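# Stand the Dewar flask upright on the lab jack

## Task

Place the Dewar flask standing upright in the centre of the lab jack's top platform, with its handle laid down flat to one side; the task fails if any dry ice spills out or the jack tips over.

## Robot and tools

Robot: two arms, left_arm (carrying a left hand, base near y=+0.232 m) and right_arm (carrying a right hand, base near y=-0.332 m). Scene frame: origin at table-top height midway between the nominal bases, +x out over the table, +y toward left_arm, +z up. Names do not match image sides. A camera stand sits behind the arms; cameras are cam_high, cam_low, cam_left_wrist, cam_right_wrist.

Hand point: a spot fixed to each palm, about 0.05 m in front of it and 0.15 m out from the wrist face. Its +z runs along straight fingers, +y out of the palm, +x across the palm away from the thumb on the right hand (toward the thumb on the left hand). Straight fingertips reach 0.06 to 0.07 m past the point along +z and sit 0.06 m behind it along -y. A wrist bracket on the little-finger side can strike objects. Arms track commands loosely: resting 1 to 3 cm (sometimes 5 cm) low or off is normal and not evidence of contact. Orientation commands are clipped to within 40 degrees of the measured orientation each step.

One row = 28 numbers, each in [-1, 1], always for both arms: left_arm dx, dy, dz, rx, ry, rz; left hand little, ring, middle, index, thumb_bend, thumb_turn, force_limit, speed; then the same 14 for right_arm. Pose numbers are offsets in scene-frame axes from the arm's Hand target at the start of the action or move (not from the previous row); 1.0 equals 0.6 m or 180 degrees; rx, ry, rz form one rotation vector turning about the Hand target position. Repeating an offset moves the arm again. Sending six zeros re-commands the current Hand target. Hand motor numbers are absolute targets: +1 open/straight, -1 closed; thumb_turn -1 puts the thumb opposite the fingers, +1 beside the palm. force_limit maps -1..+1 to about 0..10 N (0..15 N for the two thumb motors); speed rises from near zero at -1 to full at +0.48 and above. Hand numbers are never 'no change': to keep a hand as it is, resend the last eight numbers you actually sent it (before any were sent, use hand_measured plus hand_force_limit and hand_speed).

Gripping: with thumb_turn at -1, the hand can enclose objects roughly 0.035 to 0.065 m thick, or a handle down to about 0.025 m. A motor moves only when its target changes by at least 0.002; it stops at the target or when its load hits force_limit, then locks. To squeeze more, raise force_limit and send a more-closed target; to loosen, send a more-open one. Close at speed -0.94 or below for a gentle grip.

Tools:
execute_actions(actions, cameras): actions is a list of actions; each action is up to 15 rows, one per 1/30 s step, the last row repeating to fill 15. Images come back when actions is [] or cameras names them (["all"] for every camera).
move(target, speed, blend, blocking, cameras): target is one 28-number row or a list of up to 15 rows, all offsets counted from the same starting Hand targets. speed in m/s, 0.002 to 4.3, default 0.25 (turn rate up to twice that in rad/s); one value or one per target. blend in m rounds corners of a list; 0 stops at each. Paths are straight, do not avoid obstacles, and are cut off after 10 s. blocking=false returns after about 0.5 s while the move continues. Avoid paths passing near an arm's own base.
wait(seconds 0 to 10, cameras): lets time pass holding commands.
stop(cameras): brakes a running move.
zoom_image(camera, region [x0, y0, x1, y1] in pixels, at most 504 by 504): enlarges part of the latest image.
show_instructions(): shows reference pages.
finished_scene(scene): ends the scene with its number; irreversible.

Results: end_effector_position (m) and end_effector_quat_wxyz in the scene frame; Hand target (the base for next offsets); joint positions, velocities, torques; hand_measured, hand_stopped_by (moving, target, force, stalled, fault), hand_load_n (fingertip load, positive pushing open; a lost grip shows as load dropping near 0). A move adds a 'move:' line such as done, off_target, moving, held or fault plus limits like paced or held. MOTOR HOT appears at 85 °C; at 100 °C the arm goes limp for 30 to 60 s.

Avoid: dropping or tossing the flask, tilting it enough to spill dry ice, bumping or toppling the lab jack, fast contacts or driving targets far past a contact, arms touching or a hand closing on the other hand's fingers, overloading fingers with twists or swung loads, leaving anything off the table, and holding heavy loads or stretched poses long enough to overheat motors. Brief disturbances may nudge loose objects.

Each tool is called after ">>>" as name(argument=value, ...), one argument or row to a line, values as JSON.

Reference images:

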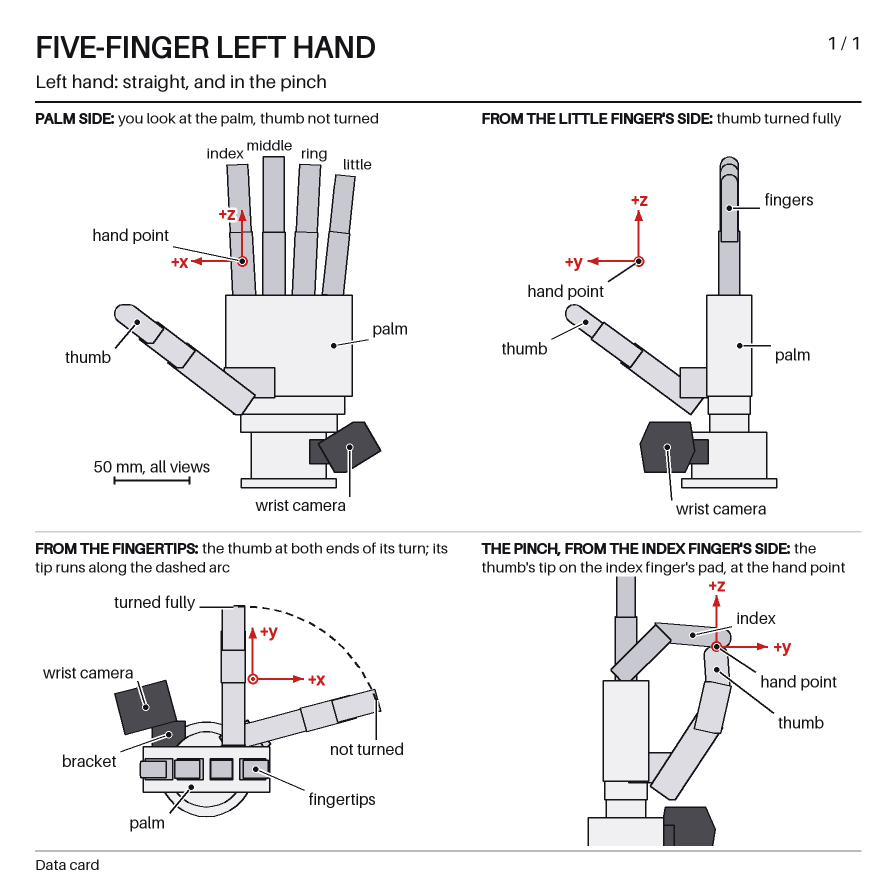

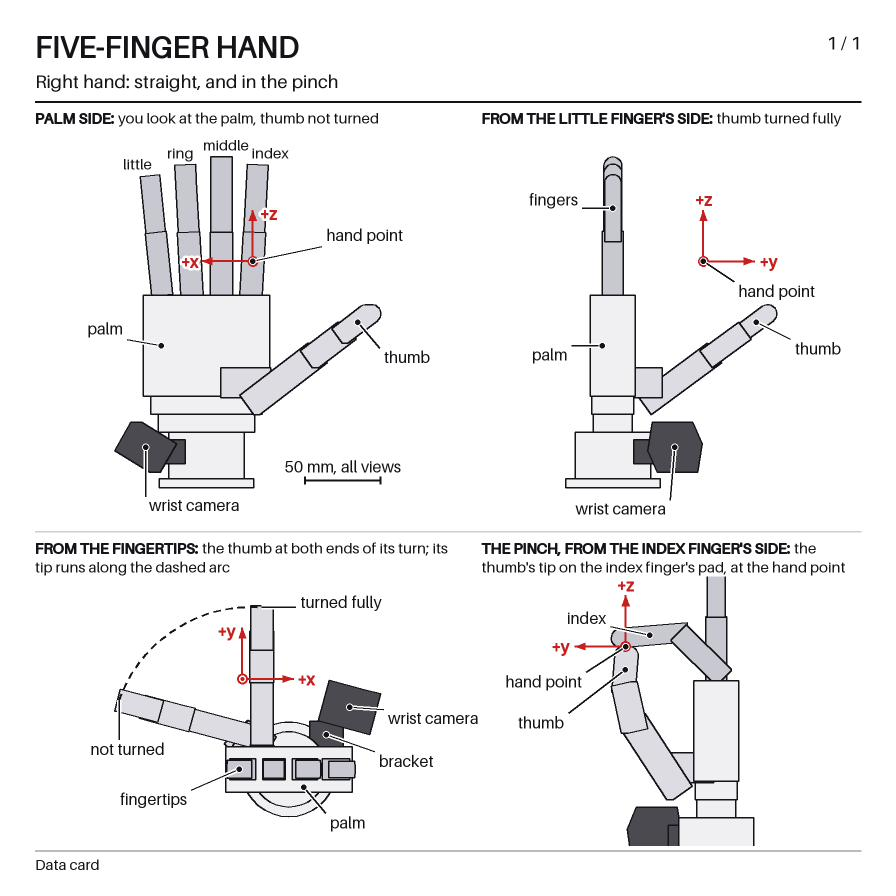

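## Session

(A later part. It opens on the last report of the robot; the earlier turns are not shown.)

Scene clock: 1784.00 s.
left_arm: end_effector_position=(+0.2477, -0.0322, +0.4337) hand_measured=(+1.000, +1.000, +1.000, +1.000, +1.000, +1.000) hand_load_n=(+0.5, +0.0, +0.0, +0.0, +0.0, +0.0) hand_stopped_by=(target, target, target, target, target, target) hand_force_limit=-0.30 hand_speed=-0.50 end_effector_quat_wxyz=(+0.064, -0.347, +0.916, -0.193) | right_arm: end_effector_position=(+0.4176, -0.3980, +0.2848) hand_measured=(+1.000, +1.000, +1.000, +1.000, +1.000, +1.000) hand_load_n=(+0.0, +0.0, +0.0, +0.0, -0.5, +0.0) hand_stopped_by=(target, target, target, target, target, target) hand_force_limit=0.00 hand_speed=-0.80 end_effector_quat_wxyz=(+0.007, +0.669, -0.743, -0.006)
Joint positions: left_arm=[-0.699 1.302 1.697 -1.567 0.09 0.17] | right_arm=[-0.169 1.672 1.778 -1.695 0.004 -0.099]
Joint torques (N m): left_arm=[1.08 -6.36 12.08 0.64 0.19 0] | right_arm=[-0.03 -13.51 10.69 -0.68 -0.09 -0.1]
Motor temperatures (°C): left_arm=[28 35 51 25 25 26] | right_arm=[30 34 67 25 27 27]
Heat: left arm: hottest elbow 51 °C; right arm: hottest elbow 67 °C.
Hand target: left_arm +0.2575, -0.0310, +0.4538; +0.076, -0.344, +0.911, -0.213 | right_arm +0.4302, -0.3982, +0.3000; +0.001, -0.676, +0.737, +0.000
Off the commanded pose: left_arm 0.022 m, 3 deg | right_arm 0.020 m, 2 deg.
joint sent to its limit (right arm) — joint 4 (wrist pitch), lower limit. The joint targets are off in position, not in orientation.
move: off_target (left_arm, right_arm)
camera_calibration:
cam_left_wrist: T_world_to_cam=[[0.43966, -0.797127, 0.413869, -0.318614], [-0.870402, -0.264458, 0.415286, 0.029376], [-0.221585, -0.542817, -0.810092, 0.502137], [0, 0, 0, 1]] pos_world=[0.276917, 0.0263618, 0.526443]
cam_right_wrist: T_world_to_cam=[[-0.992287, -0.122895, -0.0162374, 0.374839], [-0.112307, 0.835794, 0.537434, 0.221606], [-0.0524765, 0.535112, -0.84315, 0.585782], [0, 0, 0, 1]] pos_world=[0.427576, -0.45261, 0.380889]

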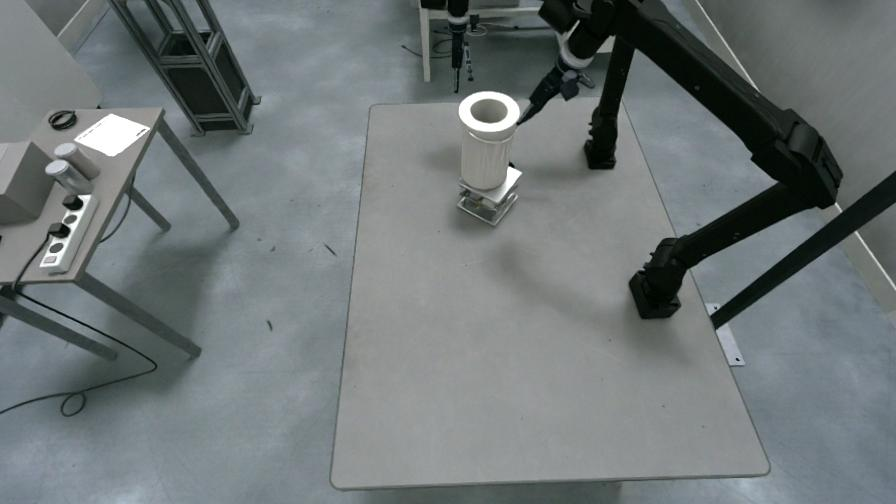

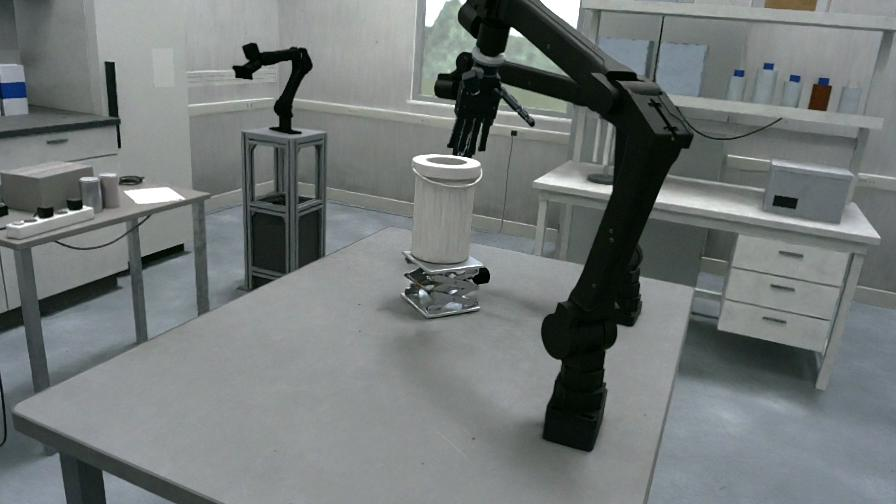

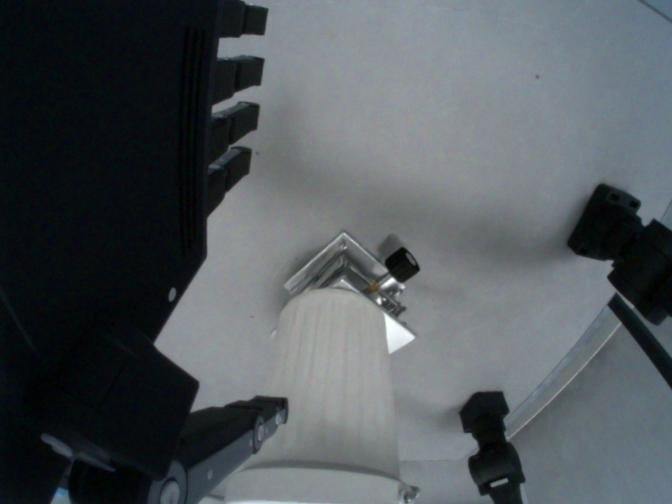

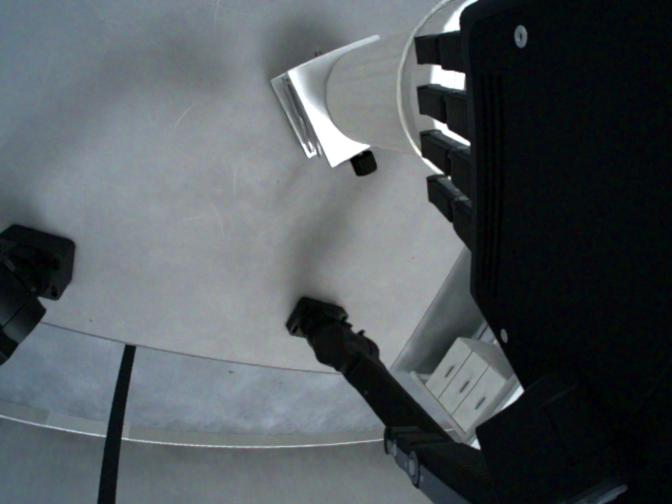

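>>> move(
  target=[
    [0.0, 0.0, 0.027, 0, 0, 0, 1, 1, 1, 1, 1, 1, -0.3, -0.5, 0, 0, 0, 0, 0, 0, 1, 1, 1, 1, 1, 1, 0, -0.8],
    [0.27, -0.32, 0.027, 0, 0, 0, 1, 1, 1, 1, 1, 1, -0.3, -0.5, 0, 0, 0, 0, 0, 0, 1, 1, 1, 1, 1, 1, 0, -0.8],
  ],
  speed=0.12,
  blend=0.02,
  cameras=["cam_high", "cam_low", "cam_left_wrist", "cam_right_wrist"],
)

>>> zoom_image(
  camera="cam_high",
  region=[440, 80, 540, 230],
)

>>> zoom_image(
  camera="cam_low",
  region=[390, 80, 510, 280],
)

Scene clock: 1872.07 s.
left_arm: end_effector_position=(+0.4270, -0.2124, +0.4522) hand_measured=(+1.000, +1.000, +1.000, +1.000, +1.000, +1.000) hand_load_n=(+0.0, +0.0, +0.0, +0.0, +0.0, +0.0) hand_stopped_by=(target, target, target, target, target, target) hand_force_limit=-0.30 hand_speed=-0.50 end_effector_quat_wxyz=(+0.097, -0.346, +0.899, -0.250) | right_arm: end_effector_position=(+0.4176, -0.3980, +0.2848) hand_measured=(+1.000, +1.000, +1.000, +1.000, +1.000, +1.000) hand_load_n=(+0.0, +0.0, +0.0, +0.0, +0.0, +0.0) hand_stopped_by=(target, target, target, target, target, target) hand_force_limit=0.00 hand_speed=-0.80 end_effector_quat_wxyz=(+0.007, +0.669, -0.743, -0.006)
Joint positions: left_arm=[-0.752 2.029 2.676 -1.677 0.063 0.107] | right_arm=[-0.169 1.672 1.778 -1.695 0.004 -0.099]
Joint torques (N m): left_arm=[-0.91 -14.74 10.86 0.79 -0.06 -0.29] | right_arm=[-0.03 -13.51 10.69 -0.68 -0.09 -0.1]
Motor temperatures (°C): left_arm=[28 34 56 25 25 26] | right_arm=[30 34 68 25 27 27]
Heat: left arm: hottest elbow 56 °C; right arm: hottest elbow 68 °C.
Hand target: left_arm +0.4195, -0.2230, +0.4700; +0.076, -0.344, +0.911, -0.213 | right_arm +0.4302, -0.3982, +0.3000; +0.001, -0.676, +0.737, +0.000
Off the commanded pose: left_arm 0.022 m, 5 deg | right_arm 0.020 m, 2 deg.
joint sent to its limit (left arm) — joint 4 (wrist pitch), lower limit. The joint targets are off in position and orientation.
joint sent to its limit (right arm) — joint 4 (wrist pitch), lower limit. The joint targets are off in position, not in orientation.
move: off_target (left_arm, right_arm); blend cut to 0.0083 m at target 1
camera_calibration:
cam_left_wrist: T_world_to_cam=[[0.40261, -0.748859, 0.526418, -0.573523], [-0.905935, -0.243613, 0.346316, 0.180748], [-0.1311, -0.61633, -0.776498, 0.389481], [0, 0, 0, 1]] pos_world=[0.445713, -0.145406, 0.541748]
cam_right_wrist: T_world_to_cam=[[-0.992287, -0.122895, -0.0162374, 0.374839], [-0.112307, 0.835794, 0.537434, 0.221606], [-0.0524765, 0.535112, -0.84315, 0.585782], [0, 0, 0, 1]] pos_world=[0.427576, -0.45261, 0.380889]

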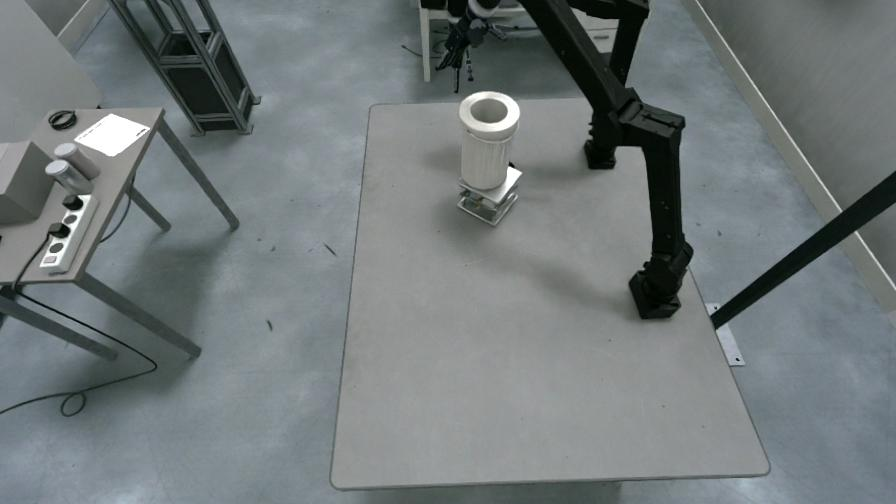

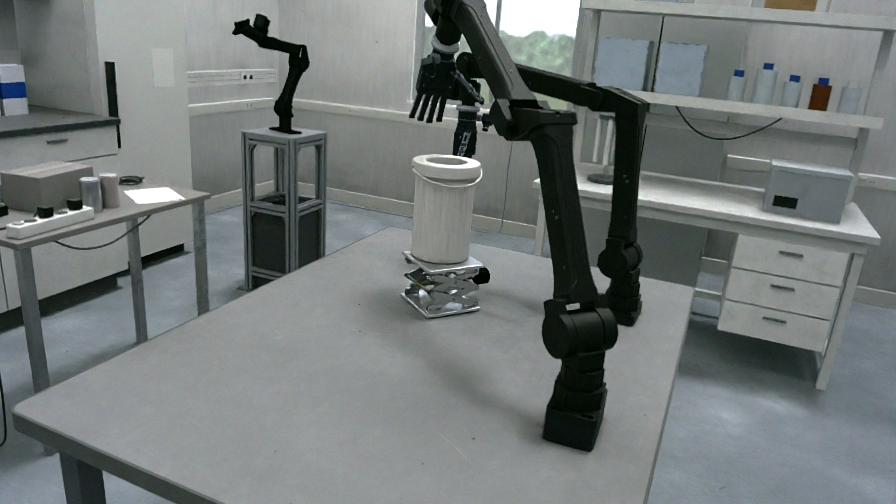

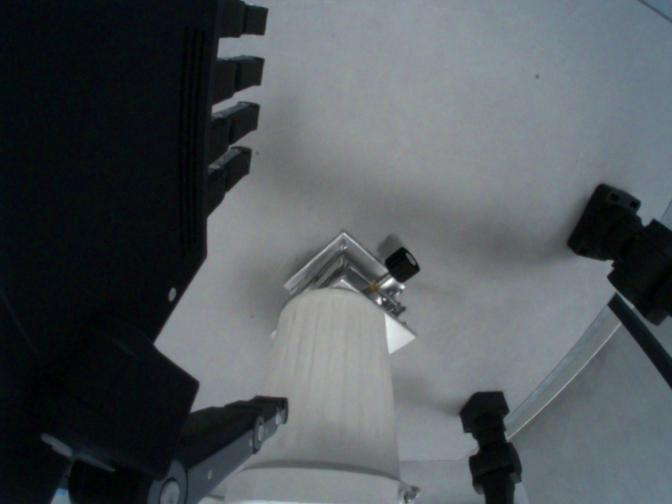

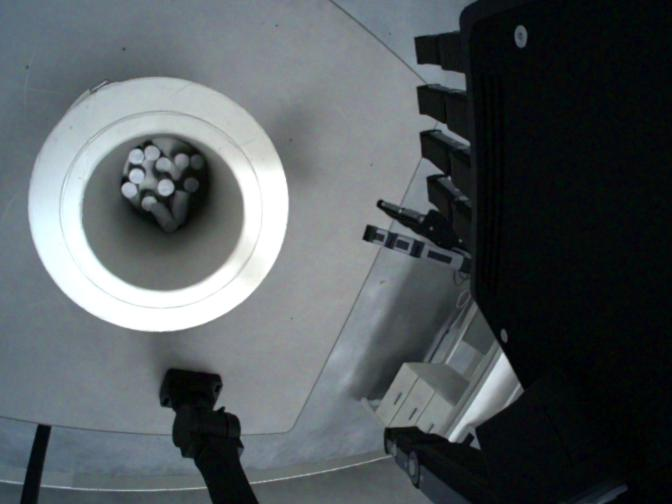

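Scaled by 3.360 from the camera's 896x504 image, which has a finer 1280x720 frame.

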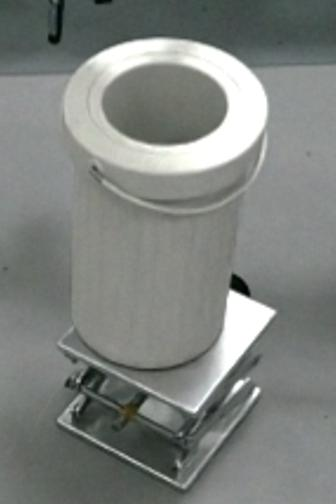

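Scaled by 2.520 from the camera's 896x504 image, which has a finer 1280x720 frame.

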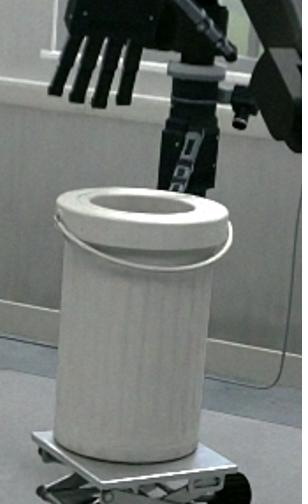

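>>> move(
  target=[-0.025, 0.01, 0.0, 0, 0, 0, 1, 1, 1, 1, 1, 1, -0.3, -0.5, -0.2, -0.15, 0.1, 0, 0, 0, 1, 1, 1, 1, 1, 1, 0, -0.8],
  speed=0.15,
  cameras=["cam_high", "cam_low", "cam_left_wrist", "cam_right_wrist"],
)

Scene clock: 1915.93 s.
left_arm: end_effector_position=(+0.4206, -0.2138, +0.4453) hand_measured=(+1.000, +1.000, +1.000, +1.000, +1.000, +1.000) hand_load_n=(+0.0, +0.0, +0.0, +0.0, +0.0, +0.0) hand_stopped_by=(target, target, target, target, target, target) hand_force_limit=-0.30 hand_speed=-0.50 end_effector_quat_wxyz=(+0.092, -0.346, +0.902, -0.240) | right_arm: end_effector_position=(+0.3132, -0.4890, +0.3537) hand_measured=(+1.000, +1.000, +1.000, +1.000, +1.000, +1.000) hand_load_n=(+0.0, +0.0, +0.0, +0.0, +0.0, +0.0) hand_stopped_by=(target, target, target, target, target, target) hand_force_limit=0.00 hand_speed=-0.80 end_effector_quat_wxyz=(-0.028, +0.668, -0.741, +0.067)
Joint positions: left_arm=[-0.761 2.02 2.644 -1.677 0.058 0.102] | right_arm=[-0.429 1.404 1.675 -1.697 -0.003 -0.362]
Joint torques (N m): left_arm=[-1.14 -17.14 7.46 0.75 -0.06 -0.27] | right_arm=[-0.38 -11.05 6.9 -0.36 0.1 -0.11]
Motor temperatures (°C): left_arm=[28 42 56 25 25 26] | right_arm=[30 34 68 25 27 27]
Heat: left arm: hottest elbow 56 °C; right arm: hottest elbow 68 °C.
Hand target: left_arm +0.4045, -0.2170, +0.4700; +0.076, -0.344, +0.911, -0.213 | right_arm +0.3102, -0.4882, +0.3600; +0.001, -0.676, +0.737, +0.000
Off the commanded pose: left_arm 0.030 m, 4 deg | right_arm 0.007 m, 8 deg.
joint sent to its limit (left arm) — joint 4 (wrist pitch), lower limit. The joint targets are off in position and orientation.
joint sent to its limit (right arm) — joint 4 (wrist pitch), lower limit. The joint targets are off in position and orientation.
move: off_target (left_arm, right_arm)
camera_calibration:
cam_left_wrist: T_world_to_cam=[[0.408933, -0.758598, 0.50725, -0.564649], [-0.900848, -0.24679, 0.357165, 0.169432], [-0.145761, -0.603012, -0.784302, 0.394905], [0, 0, 0, 1]] pos_world=[0.441098, -0.148394, 0.535628]
cam_right_wrist: T_world_to_cam=[[-0.978898, -0.130597, -0.157171, 0.303035], [-0.189746, 0.866426, 0.461846, 0.314916], [0.0758615, 0.481923, -0.872924, 0.631442], [0, 0, 0, 1]] pos_world=[0.308492, -0.537583, 0.453387]

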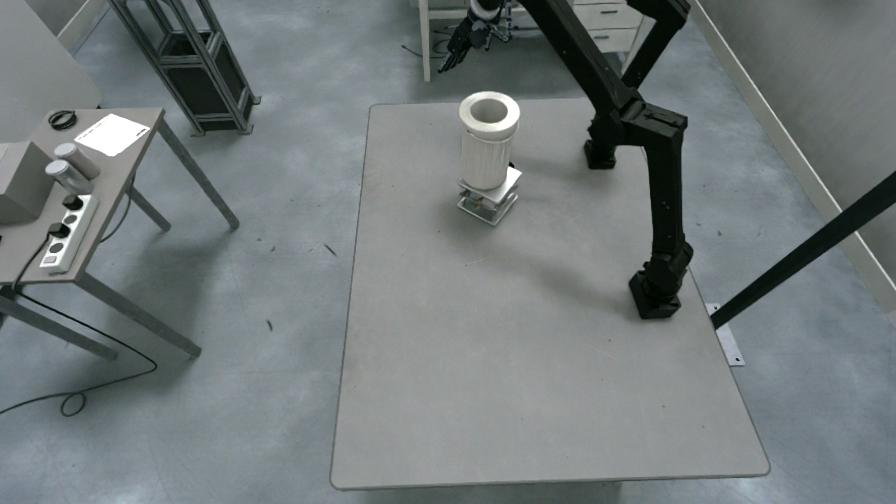

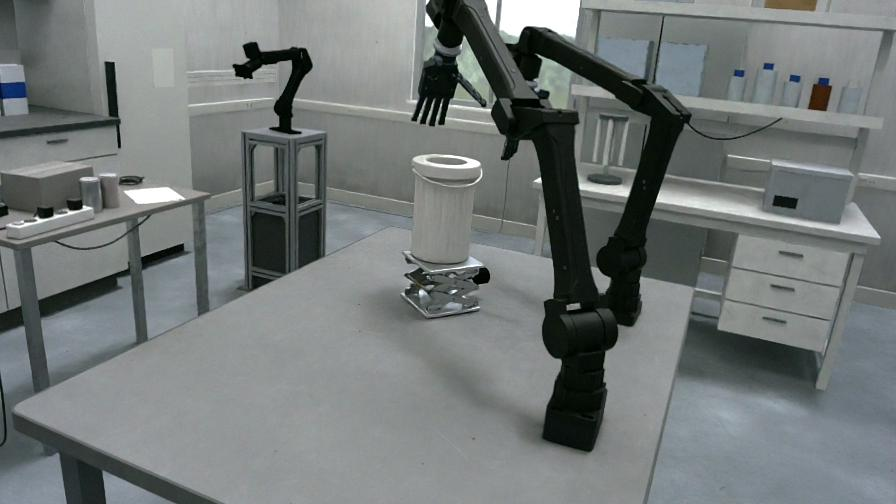

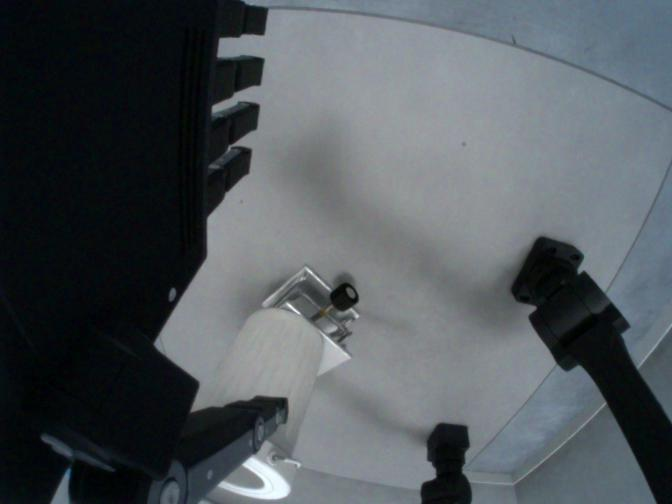

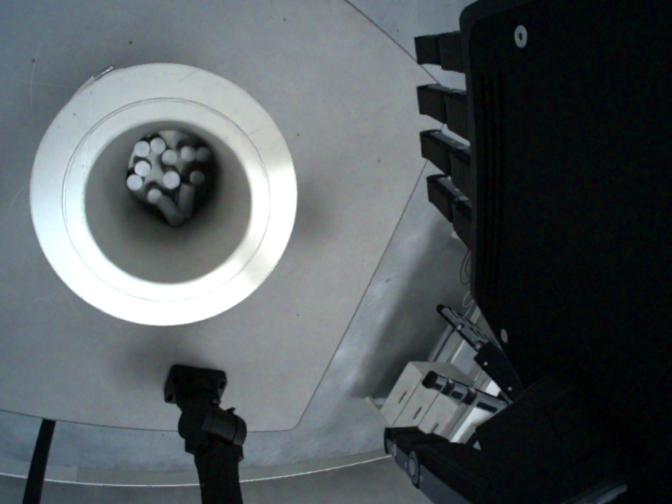

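>>> move(
  target=[0.005, -0.047, -0.1, 0, 0, 0, 1, 1, 1, 1, 1, 1, -0.3, -0.5, 0, 0, 0, 0, 0, 0, 1, 1, 1, 1, 1, 1, 0, -0.8],
  speed=0.1,
  cameras=["cam_high", "cam_low", "cam_left_wrist", "cam_right_wrist"],
)

>>> zoom_image(
  camera="cam_low",
  region=[390, 80, 510, 280],
)

>>> zoom_image(
  camera="cam_high",
  region=[430, 30, 550, 180],
)

Scene clock: 1926.27 s.
left_arm: end_effector_position=(+0.4142, -0.2393, +0.4027) hand_measured=(+1.000, +1.000, +1.000, +1.000, +1.000, +1.000) hand_load_n=(+0.0, +0.0, +0.0, +0.0, -0.5, +0.0) hand_stopped_by=(target, target, target, target, target, target) hand_force_limit=-0.30 hand_speed=-0.50 end_effector_quat_wxyz=(+0.078, -0.342, +0.914, -0.206) | right_arm: end_effector_position=(+0.3131, -0.4891, +0.3537) hand_measured=(+1.000, +1.000, +1.000, +1.000, +1.000, +1.000) hand_load_n=(+0.0, +0.0, +0.0, +0.0, +0.0, +0.0) hand_stopped_by=(target, target, target, target, target, target) hand_force_limit=0.00 hand_speed=-0.80 end_effector_quat_wxyz=(-0.028, +0.668, -0.740, +0.067)
Joint positions: left_arm=[-0.801 2.077 2.625 -1.677 0.04 0.085] | right_arm=[-0.429 1.404 1.675 -1.697 -0.003 -0.363]
Joint torques (N m): left_arm=[-1.03 -15.91 8.28 0.66 -0.09 -0.28] | right_arm=[-0.38 -11.05 6.91 -0.38 0.1 -0.1]
Motor temperatures (°C): left_arm=[28 42 55 25 25 26] | right_arm=[30 34 68 25 27 27]
Heat: left arm: hottest elbow 55 °C; right arm: hottest elbow 68 °C.
Hand target: left_arm +0.4075, -0.2452, +0.4100; +0.076, -0.344, +0.911, -0.213 | right_arm +0.3102, -0.4882, +0.3600; +0.001, -0.676, +0.737, +0.000
Off the commanded pose: left_arm 0.012 m, 1 deg | right_arm 0.007 m, 8 deg.
joint sent to its limit (left arm) — joint 4 (wrist pitch), lower limit. The joint targets are off in position, not in orientation.
joint sent to its limit (right arm) — joint 4 (wrist pitch), lower limit. The joint targets are off in position and orientation.
move: off_target (left_arm, right_arm)
camera_calibration:
cam_left_wrist: T_world_to_cam=[[0.42011, -0.792747, 0.441656, -0.546122], [-0.886204, -0.253645, 0.387693, 0.15259], [-0.195319, -0.554271, -0.809095, 0.3875], [0, 0, 0, 1]] pos_world=[0.440343, -0.179452, 0.495564]
cam_right_wrist: T_world_to_cam=[[-0.978722, -0.132065, -0.157044, 0.302119], [-0.190965, 0.866273, 0.461631, 0.315394], [0.0750775, 0.481798, -0.87306, 0.631728], [0, 0, 0, 1]] pos_world=[0.308491, -0.537684, 0.453387]

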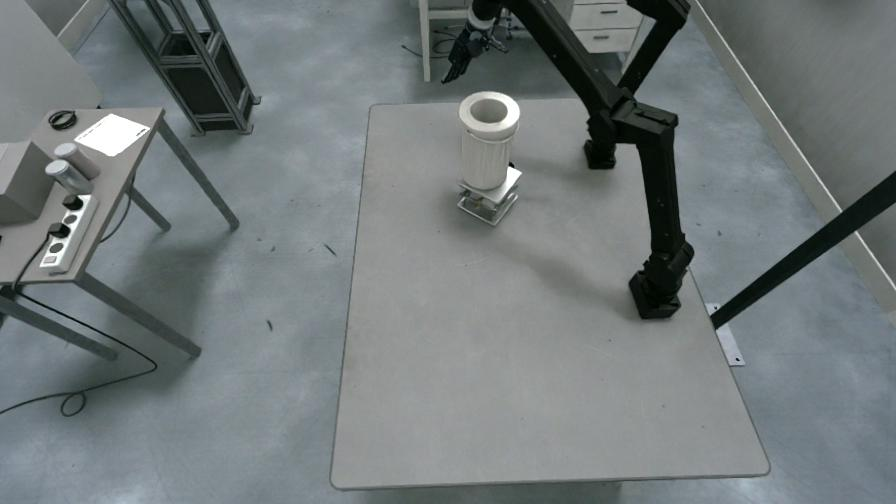

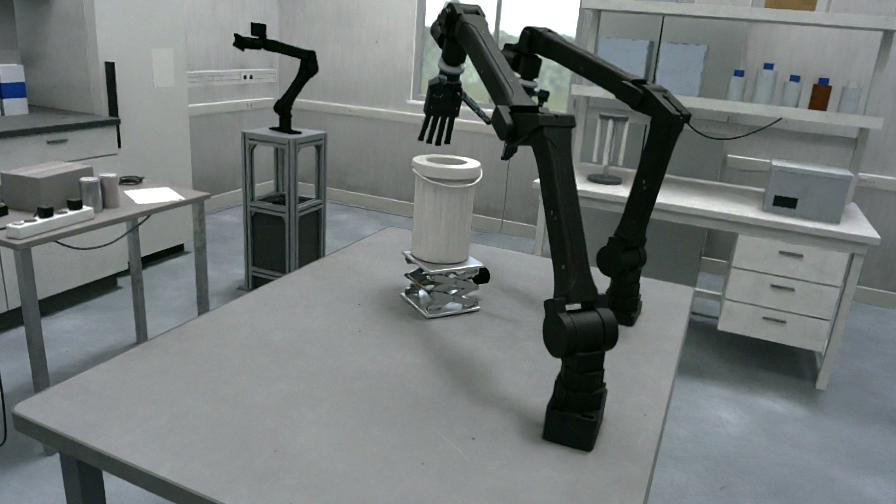

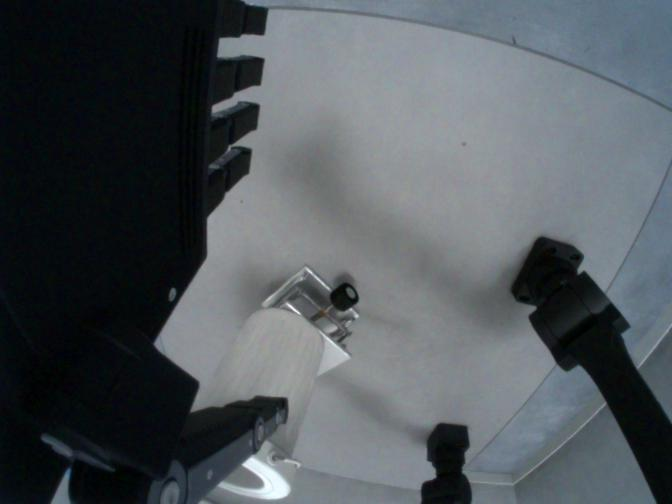

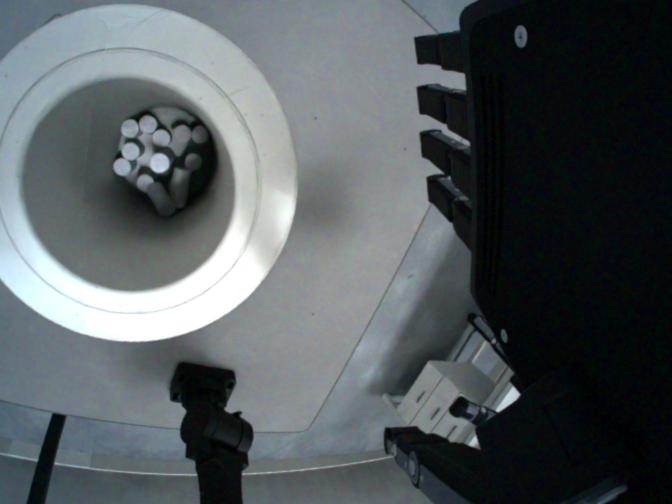

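Scaled by 2.520 from the camera's 896x504 image, which has a finer 1280x720 frame.

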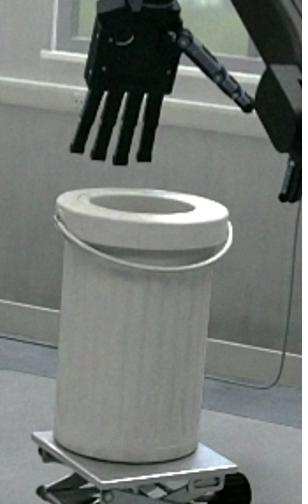

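Scaled by 3.360 from the camera's 896x504 image, which has a finer 1280x720 frame.

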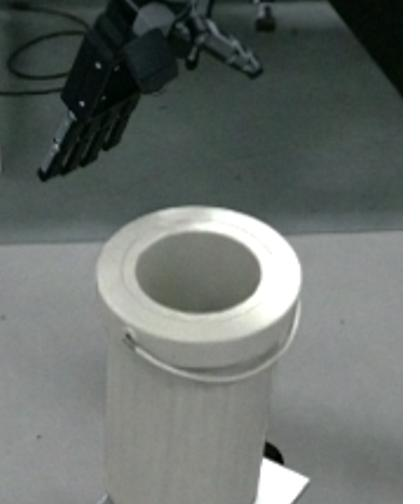

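>>> move(
  target=[0.01, 0.01, -0.08, 0, 0, 0, 1, 1, 1, 1, 1, 1, -0.3, -0.5, 0, 0, 0, 0, 0, 0, 1, 1, 1, 1, 1, 1, 0, -0.8],
  speed=0.08,
  cameras=["cam_high", "cam_low", "cam_right_wrist"],
)

>>> zoom_image(
  camera="cam_low",
  region=[390, 80, 510, 280],
)

>>> zoom_image(
  camera="cam_high",
  region=[430, 30, 550, 180],
)

Scene clock: 1943.03 s.
left_arm: end_effector_position=(+0.4120, -0.2372, +0.3368) hand_measured=(+1.000, +1.000, +1.000, +1.000, +1.000, +1.000) hand_load_n=(+0.0, +0.0, +0.0, +0.0, -0.5, +0.0) hand_stopped_by=(target, target, target, target, target, target) hand_force_limit=-0.30 hand_speed=-0.50 end_effector_quat_wxyz=(+0.066, -0.344, +0.919, -0.183) | right_arm: end_effector_position=(+0.3131, -0.4891, +0.3537) hand_measured=(+1.000, +1.000, +1.000, +1.000, +1.000, +1.000) hand_load_n=(+0.0, +0.0, +0.0, +0.0, +0.0, +0.0) hand_stopped_by=(target, target, target, target, target, target) hand_force_limit=0.00 hand_speed=-0.80 end_effector_quat_wxyz=(-0.028, +0.668, -0.740, +0.067)
Joint positions: left_arm=[-0.801 1.991 2.3 -1.492 0.04 0.085] | right_arm=[-0.429 1.404 1.675 -1.697 -0.003 -0.363]
Joint torques (N m): left_arm=[0.5 -17.67 8.53 1.65 0.12 -0.13] | right_arm=[-0.38 -11.05 6.91 -0.36 0.1 -0.1]
Motor temperatures (°C): left_arm=[28 43 54 25 25 26] | right_arm=[30 33 67 25 27 27]
Heat: left arm: hottest elbow 54 °C; right arm: hottest elbow 67 °C.
Hand target: left_arm +0.4135, -0.2392, +0.3620; +0.076, -0.344, +0.911, -0.213 | right_arm +0.3102, -0.4882, +0.3600; +0.001, -0.676, +0.737, +0.000
Off the commanded pose: left_arm 0.025 m, 4 deg | right_arm 0.007 m, 8 deg.
joint sent to its limit (right arm) — joint 4 (wrist pitch), lower limit. The joint targets are off in position and orientation.
move: off_target (left_arm, right_arm)
camera_calibration:
cam_right_wrist: T_world_to_cam=[[-0.978722, -0.132065, -0.157044, 0.302119], [-0.190965, 0.866273, 0.461631, 0.315394], [0.0750775, 0.481798, -0.87306, 0.631728], [0, 0, 0, 1]] pos_world=[0.308491, -0.537684, 0.453387]
Images, in order (width x height): cam_high 896x504, cam_low 896x504, cam_right_wrist 672x504.

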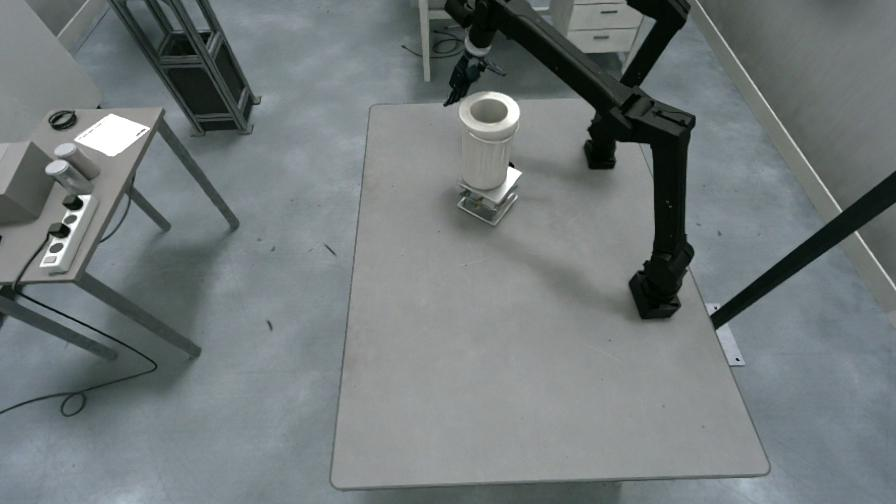

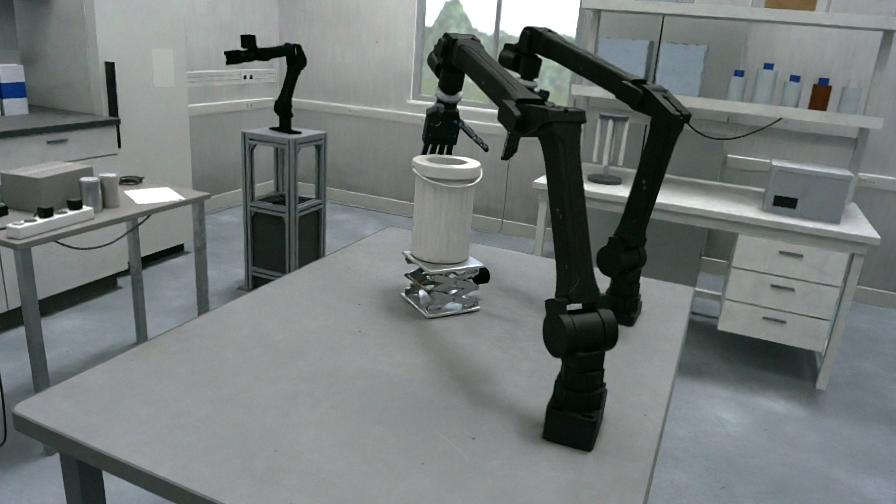

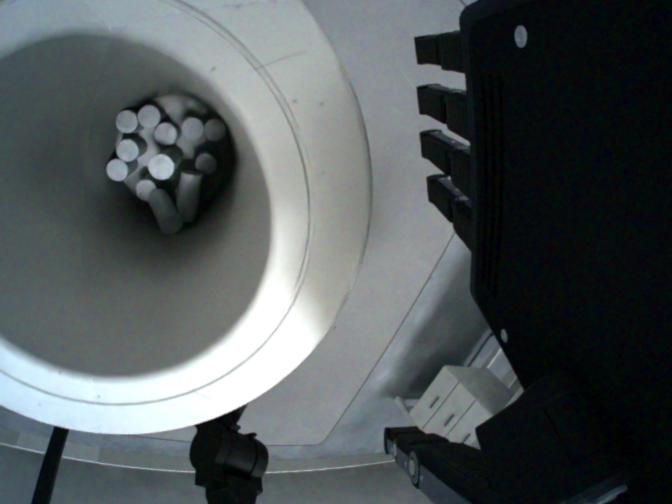

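Scaled by 2.520 from the camera's 896x504 image, which has a finer 1280x720 frame.

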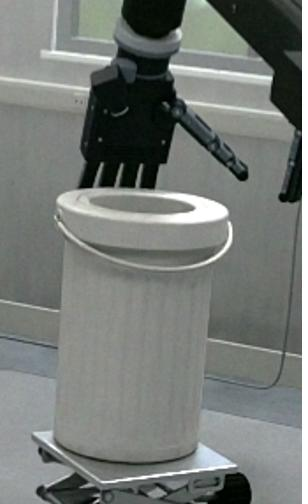

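Scaled by 3.360 from the camera's 896x504 image, which has a finer 1280x720 frame.

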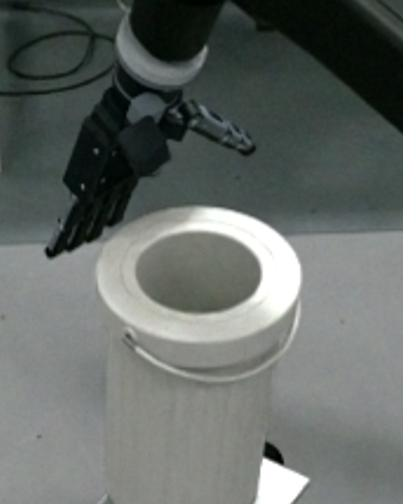

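>>> move(
  target=[-0.03, 0.04, 0, 0, 0, 0, 1, 1, 1, 1, 1, 1, -0.3, -0.5, 0, 0, 0, 0, 0, 0, 1, 1, 1, 1, 1, 1, 0, -0.8],
  speed=0.05,
  cameras=["cam_high", "cam_low", "cam_right_wrist"],
)

>>> zoom_image(
  camera="cam_low",
  region=[390, 80, 510, 280],
)

>>> zoom_image(
  camera="cam_high",
  region=[430, 60, 550, 210],
)

Scene clock: 1954.07 s.
left_arm: end_effector_position=(+0.3895, -0.2166, +0.3386) hand_measured=(+1.000, +1.000, +1.000, +1.000, +1.000, +1.000) hand_load_n=(+0.0, +0.0, +0.0, +0.0, +0.0, +0.0) hand_stopped_by=(target, target, target, target, target, target) hand_force_limit=-0.30 hand_speed=-0.50 end_effector_quat_wxyz=(+0.065, -0.344, +0.919, -0.183) | right_arm: end_effector_position=(+0.3131, -0.4891, +0.3537) hand_measured=(+1.000, +1.000, +1.000, +1.000, +1.000, +1.000) hand_load_n=(+0.0, +0.0, +0.0, +0.0, +0.0, +0.0) hand_stopped_by=(target, target, target, target, target, target) hand_force_limit=0.00 hand_speed=-0.80 end_effector_quat_wxyz=(-0.028, +0.668, -0.740, +0.067)
Joint positions: left_arm=[-0.801 1.88 2.135 -1.436 0.043 0.085] | right_arm=[-0.429 1.404 1.675 -1.697 -0.003 -0.363]
Joint torques (N m): left_arm=[0.91 -16.32 8.72 1.7 0.15 -0.05] | right_arm=[-0.32 -11.11 6.91 -0.38 0.1 -0.11]
Motor temperatures (°C): left_arm=[28 44 53 25 25 26] | right_arm=[30 33 66 25 27 27]
Heat: left arm: hottest elbow 53 °C; right arm: hottest elbow 66 °C.
Hand target: left_arm +0.3955, -0.2152, +0.3620; +0.076, -0.344, +0.911, -0.213 | right_arm +0.3102, -0.4882, +0.3600; +0.001, -0.676, +0.737, +0.000
Off the commanded pose: left_arm 0.024 m, 4 deg | right_arm 0.007 m, 8 deg.
joint sent to its limit (right arm) — joint 4 (wrist pitch), lower limit. The joint targets are off in position and orientation.
move: off_target (left_arm, right_arm)
camera_calibration:
cam_right_wrist: T_world_to_cam=[[-0.978722, -0.132065, -0.157044, 0.302119], [-0.190965, 0.866273, 0.461631, 0.315394], [0.0750775, 0.481798, -0.87306, 0.631728], [0, 0, 0, 1]] pos_world=[0.308491, -0.537684, 0.453387]
Images, in order (width x height): cam_high 896x504, cam_low 896x504, cam_right_wrist 672x504.

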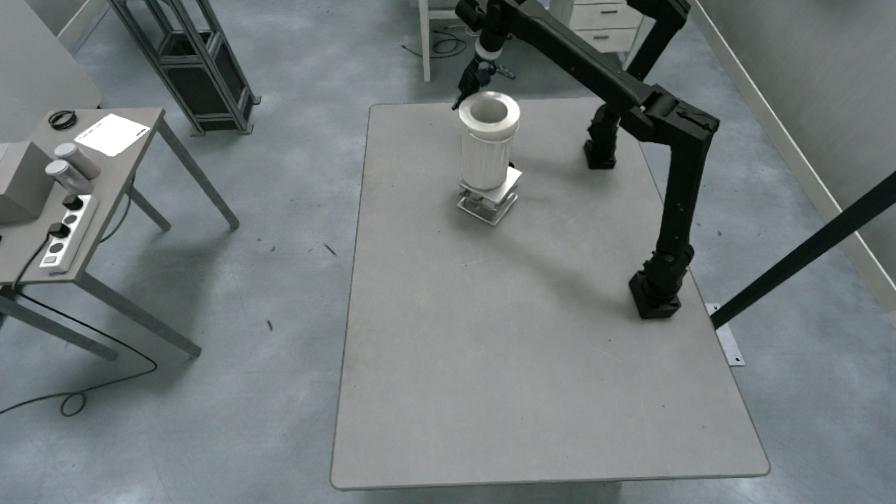

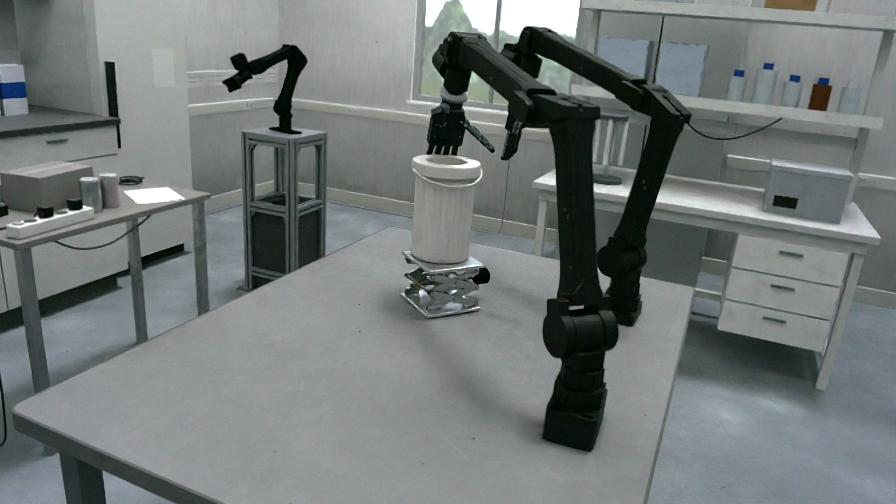

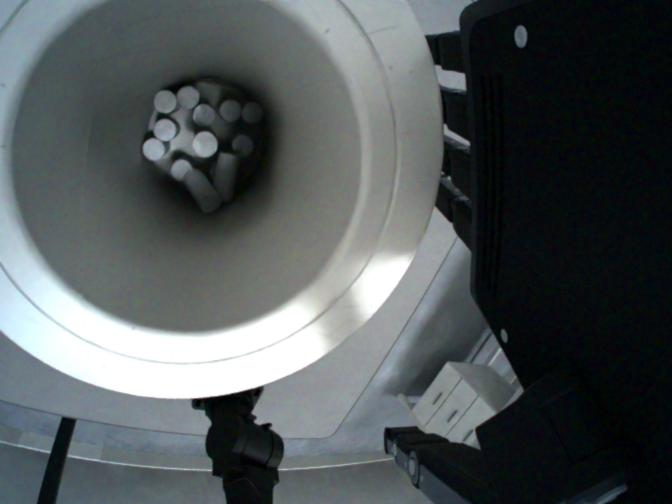

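Scaled by 2.520 from the camera's 896x504 image, which has a finer 1280x720 frame.

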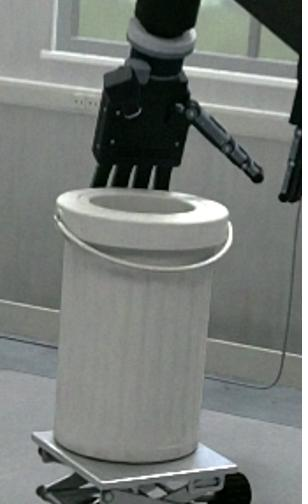

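Scaled by 3.360 from the camera's 896x504 image, which has a finer 1280x720 frame.

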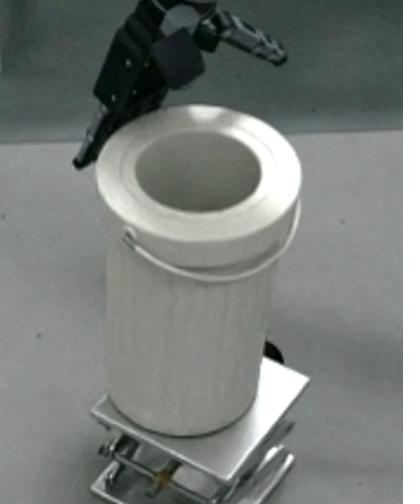

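>>> move(
  target=[-0.015, 0.02, 0, 0, 0, 0, 1, 1, 1, 1, 1, 1, -0.3, -0.5, 0, 0, 0, 0, 0, 0, 1, 1, 1, 1, 1, 1, 0, -0.8],
  speed=0.04,
  cameras=["cam_high", "cam_low", "cam_right_wrist"],
)

>>> zoom_image(
  camera="cam_low",
  region=[390, 130, 510, 330],
)

>>> zoom_image(
  camera="cam_high",
  region=[430, 60, 550, 210],
)

Scene clock: 1959.00 s.
left_arm: end_effector_position=(+0.3824, -0.2131, +0.3421) hand_measured=(+1.000, +1.000, +1.000, +1.000, +1.000, +1.000) hand_load_n=(+0.0, +0.0, +0.0, +0.0, +0.0, +0.0) hand_stopped_by=(target, target, target, target, target, target) hand_force_limit=-0.30 hand_speed=-0.50 end_effector_quat_wxyz=(+0.069, -0.340, +0.917, -0.195) | right_arm: end_effector_position=(+0.3131, -0.4891, +0.3537) hand_measured=(+1.000, +1.000, +1.000, +1.000, +1.000, +1.000) hand_load_n=(+0.5, +0.0, +0.0, +0.0, +0.0, +0.0) hand_stopped_by=(target, target, target, target, target, target) hand_force_limit=0.00 hand_speed=-0.80 end_effector_quat_wxyz=(-0.028, +0.668, -0.740, +0.067)
Joint positions: left_arm=[-0.804 1.834 2.073 -1.395 0.046 0.087] | right_arm=[-0.429 1.404 1.675 -1.697 -0.003 -0.363]
Joint torques (N m): left_arm=[1.2 -16.21 8.06 0.87 0.12 -0.01] | right_arm=[-0.38 -11.11 6.91 -0.38 0.1 -0.1]
Motor temperatures (°C): left_arm=[28 44 53 25 25 26] | right_arm=[30 33 65 25 27 27]
Heat: left arm: hottest elbow 53 °C; right arm: hottest elbow 65 °C.
Hand target: left_arm +0.3865, -0.2032, +0.3620; +0.076, -0.344, +0.911, -0.213 | right_arm +0.3102, -0.4882, +0.3600; +0.001, -0.676, +0.737, +0.000
Off the commanded pose: left_arm 0.023 m, 2 deg | right_arm 0.007 m, 8 deg.
joint sent to its limit (right arm) — joint 4 (wrist pitch), lower limit. The joint targets are off in position and orientation.
move: off_target (left_arm, right_arm)
camera_calibration:
cam_right_wrist: T_world_to_cam=[[-0.978722, -0.132065, -0.157044, 0.302119], [-0.190965, 0.866273, 0.461631, 0.315394], [0.0750775, 0.481798, -0.87306, 0.631728], [0, 0, 0, 1]] pos_world=[0.308491, -0.537684, 0.453387]
Images, in order (width x height): cam_high 896x504, cam_low 896x504, cam_right_wrist 672x504.

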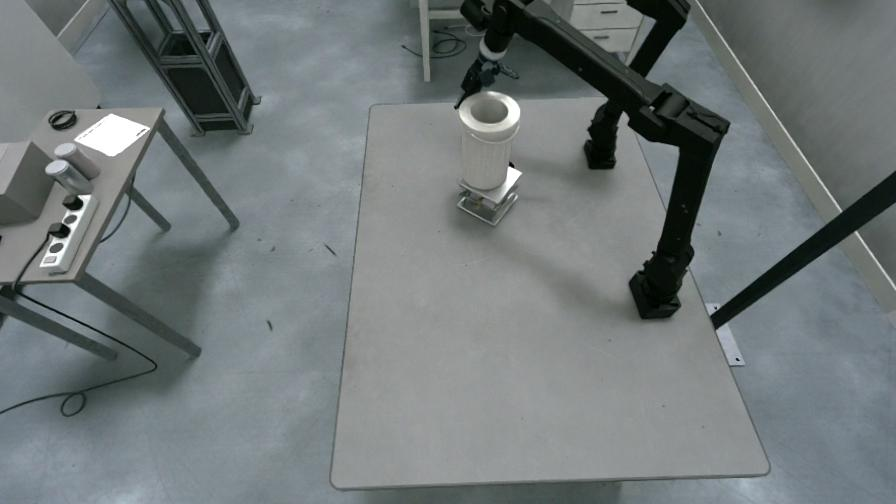

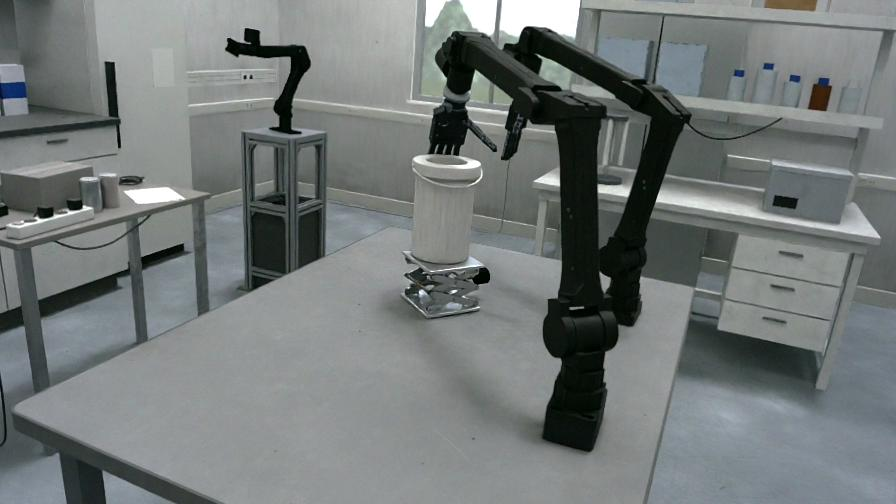

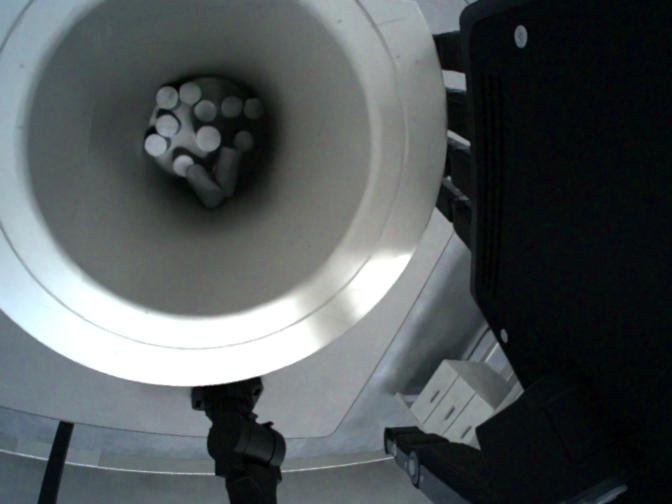

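Scaled by 2.520 from the camera's 896x504 image, which has a finer 1280x720 frame.

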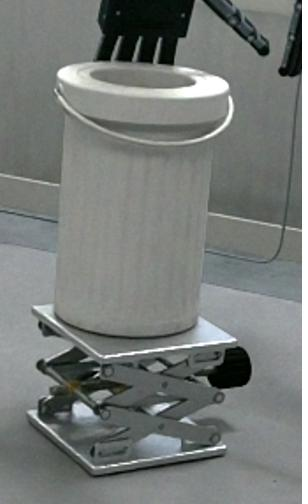

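Scaled by 3.360 from the camera's 896x504 image, which has a finer 1280x720 frame.

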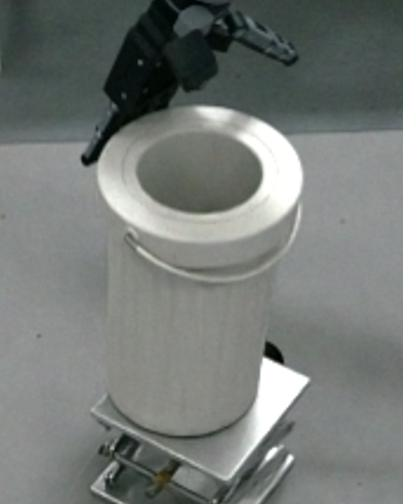

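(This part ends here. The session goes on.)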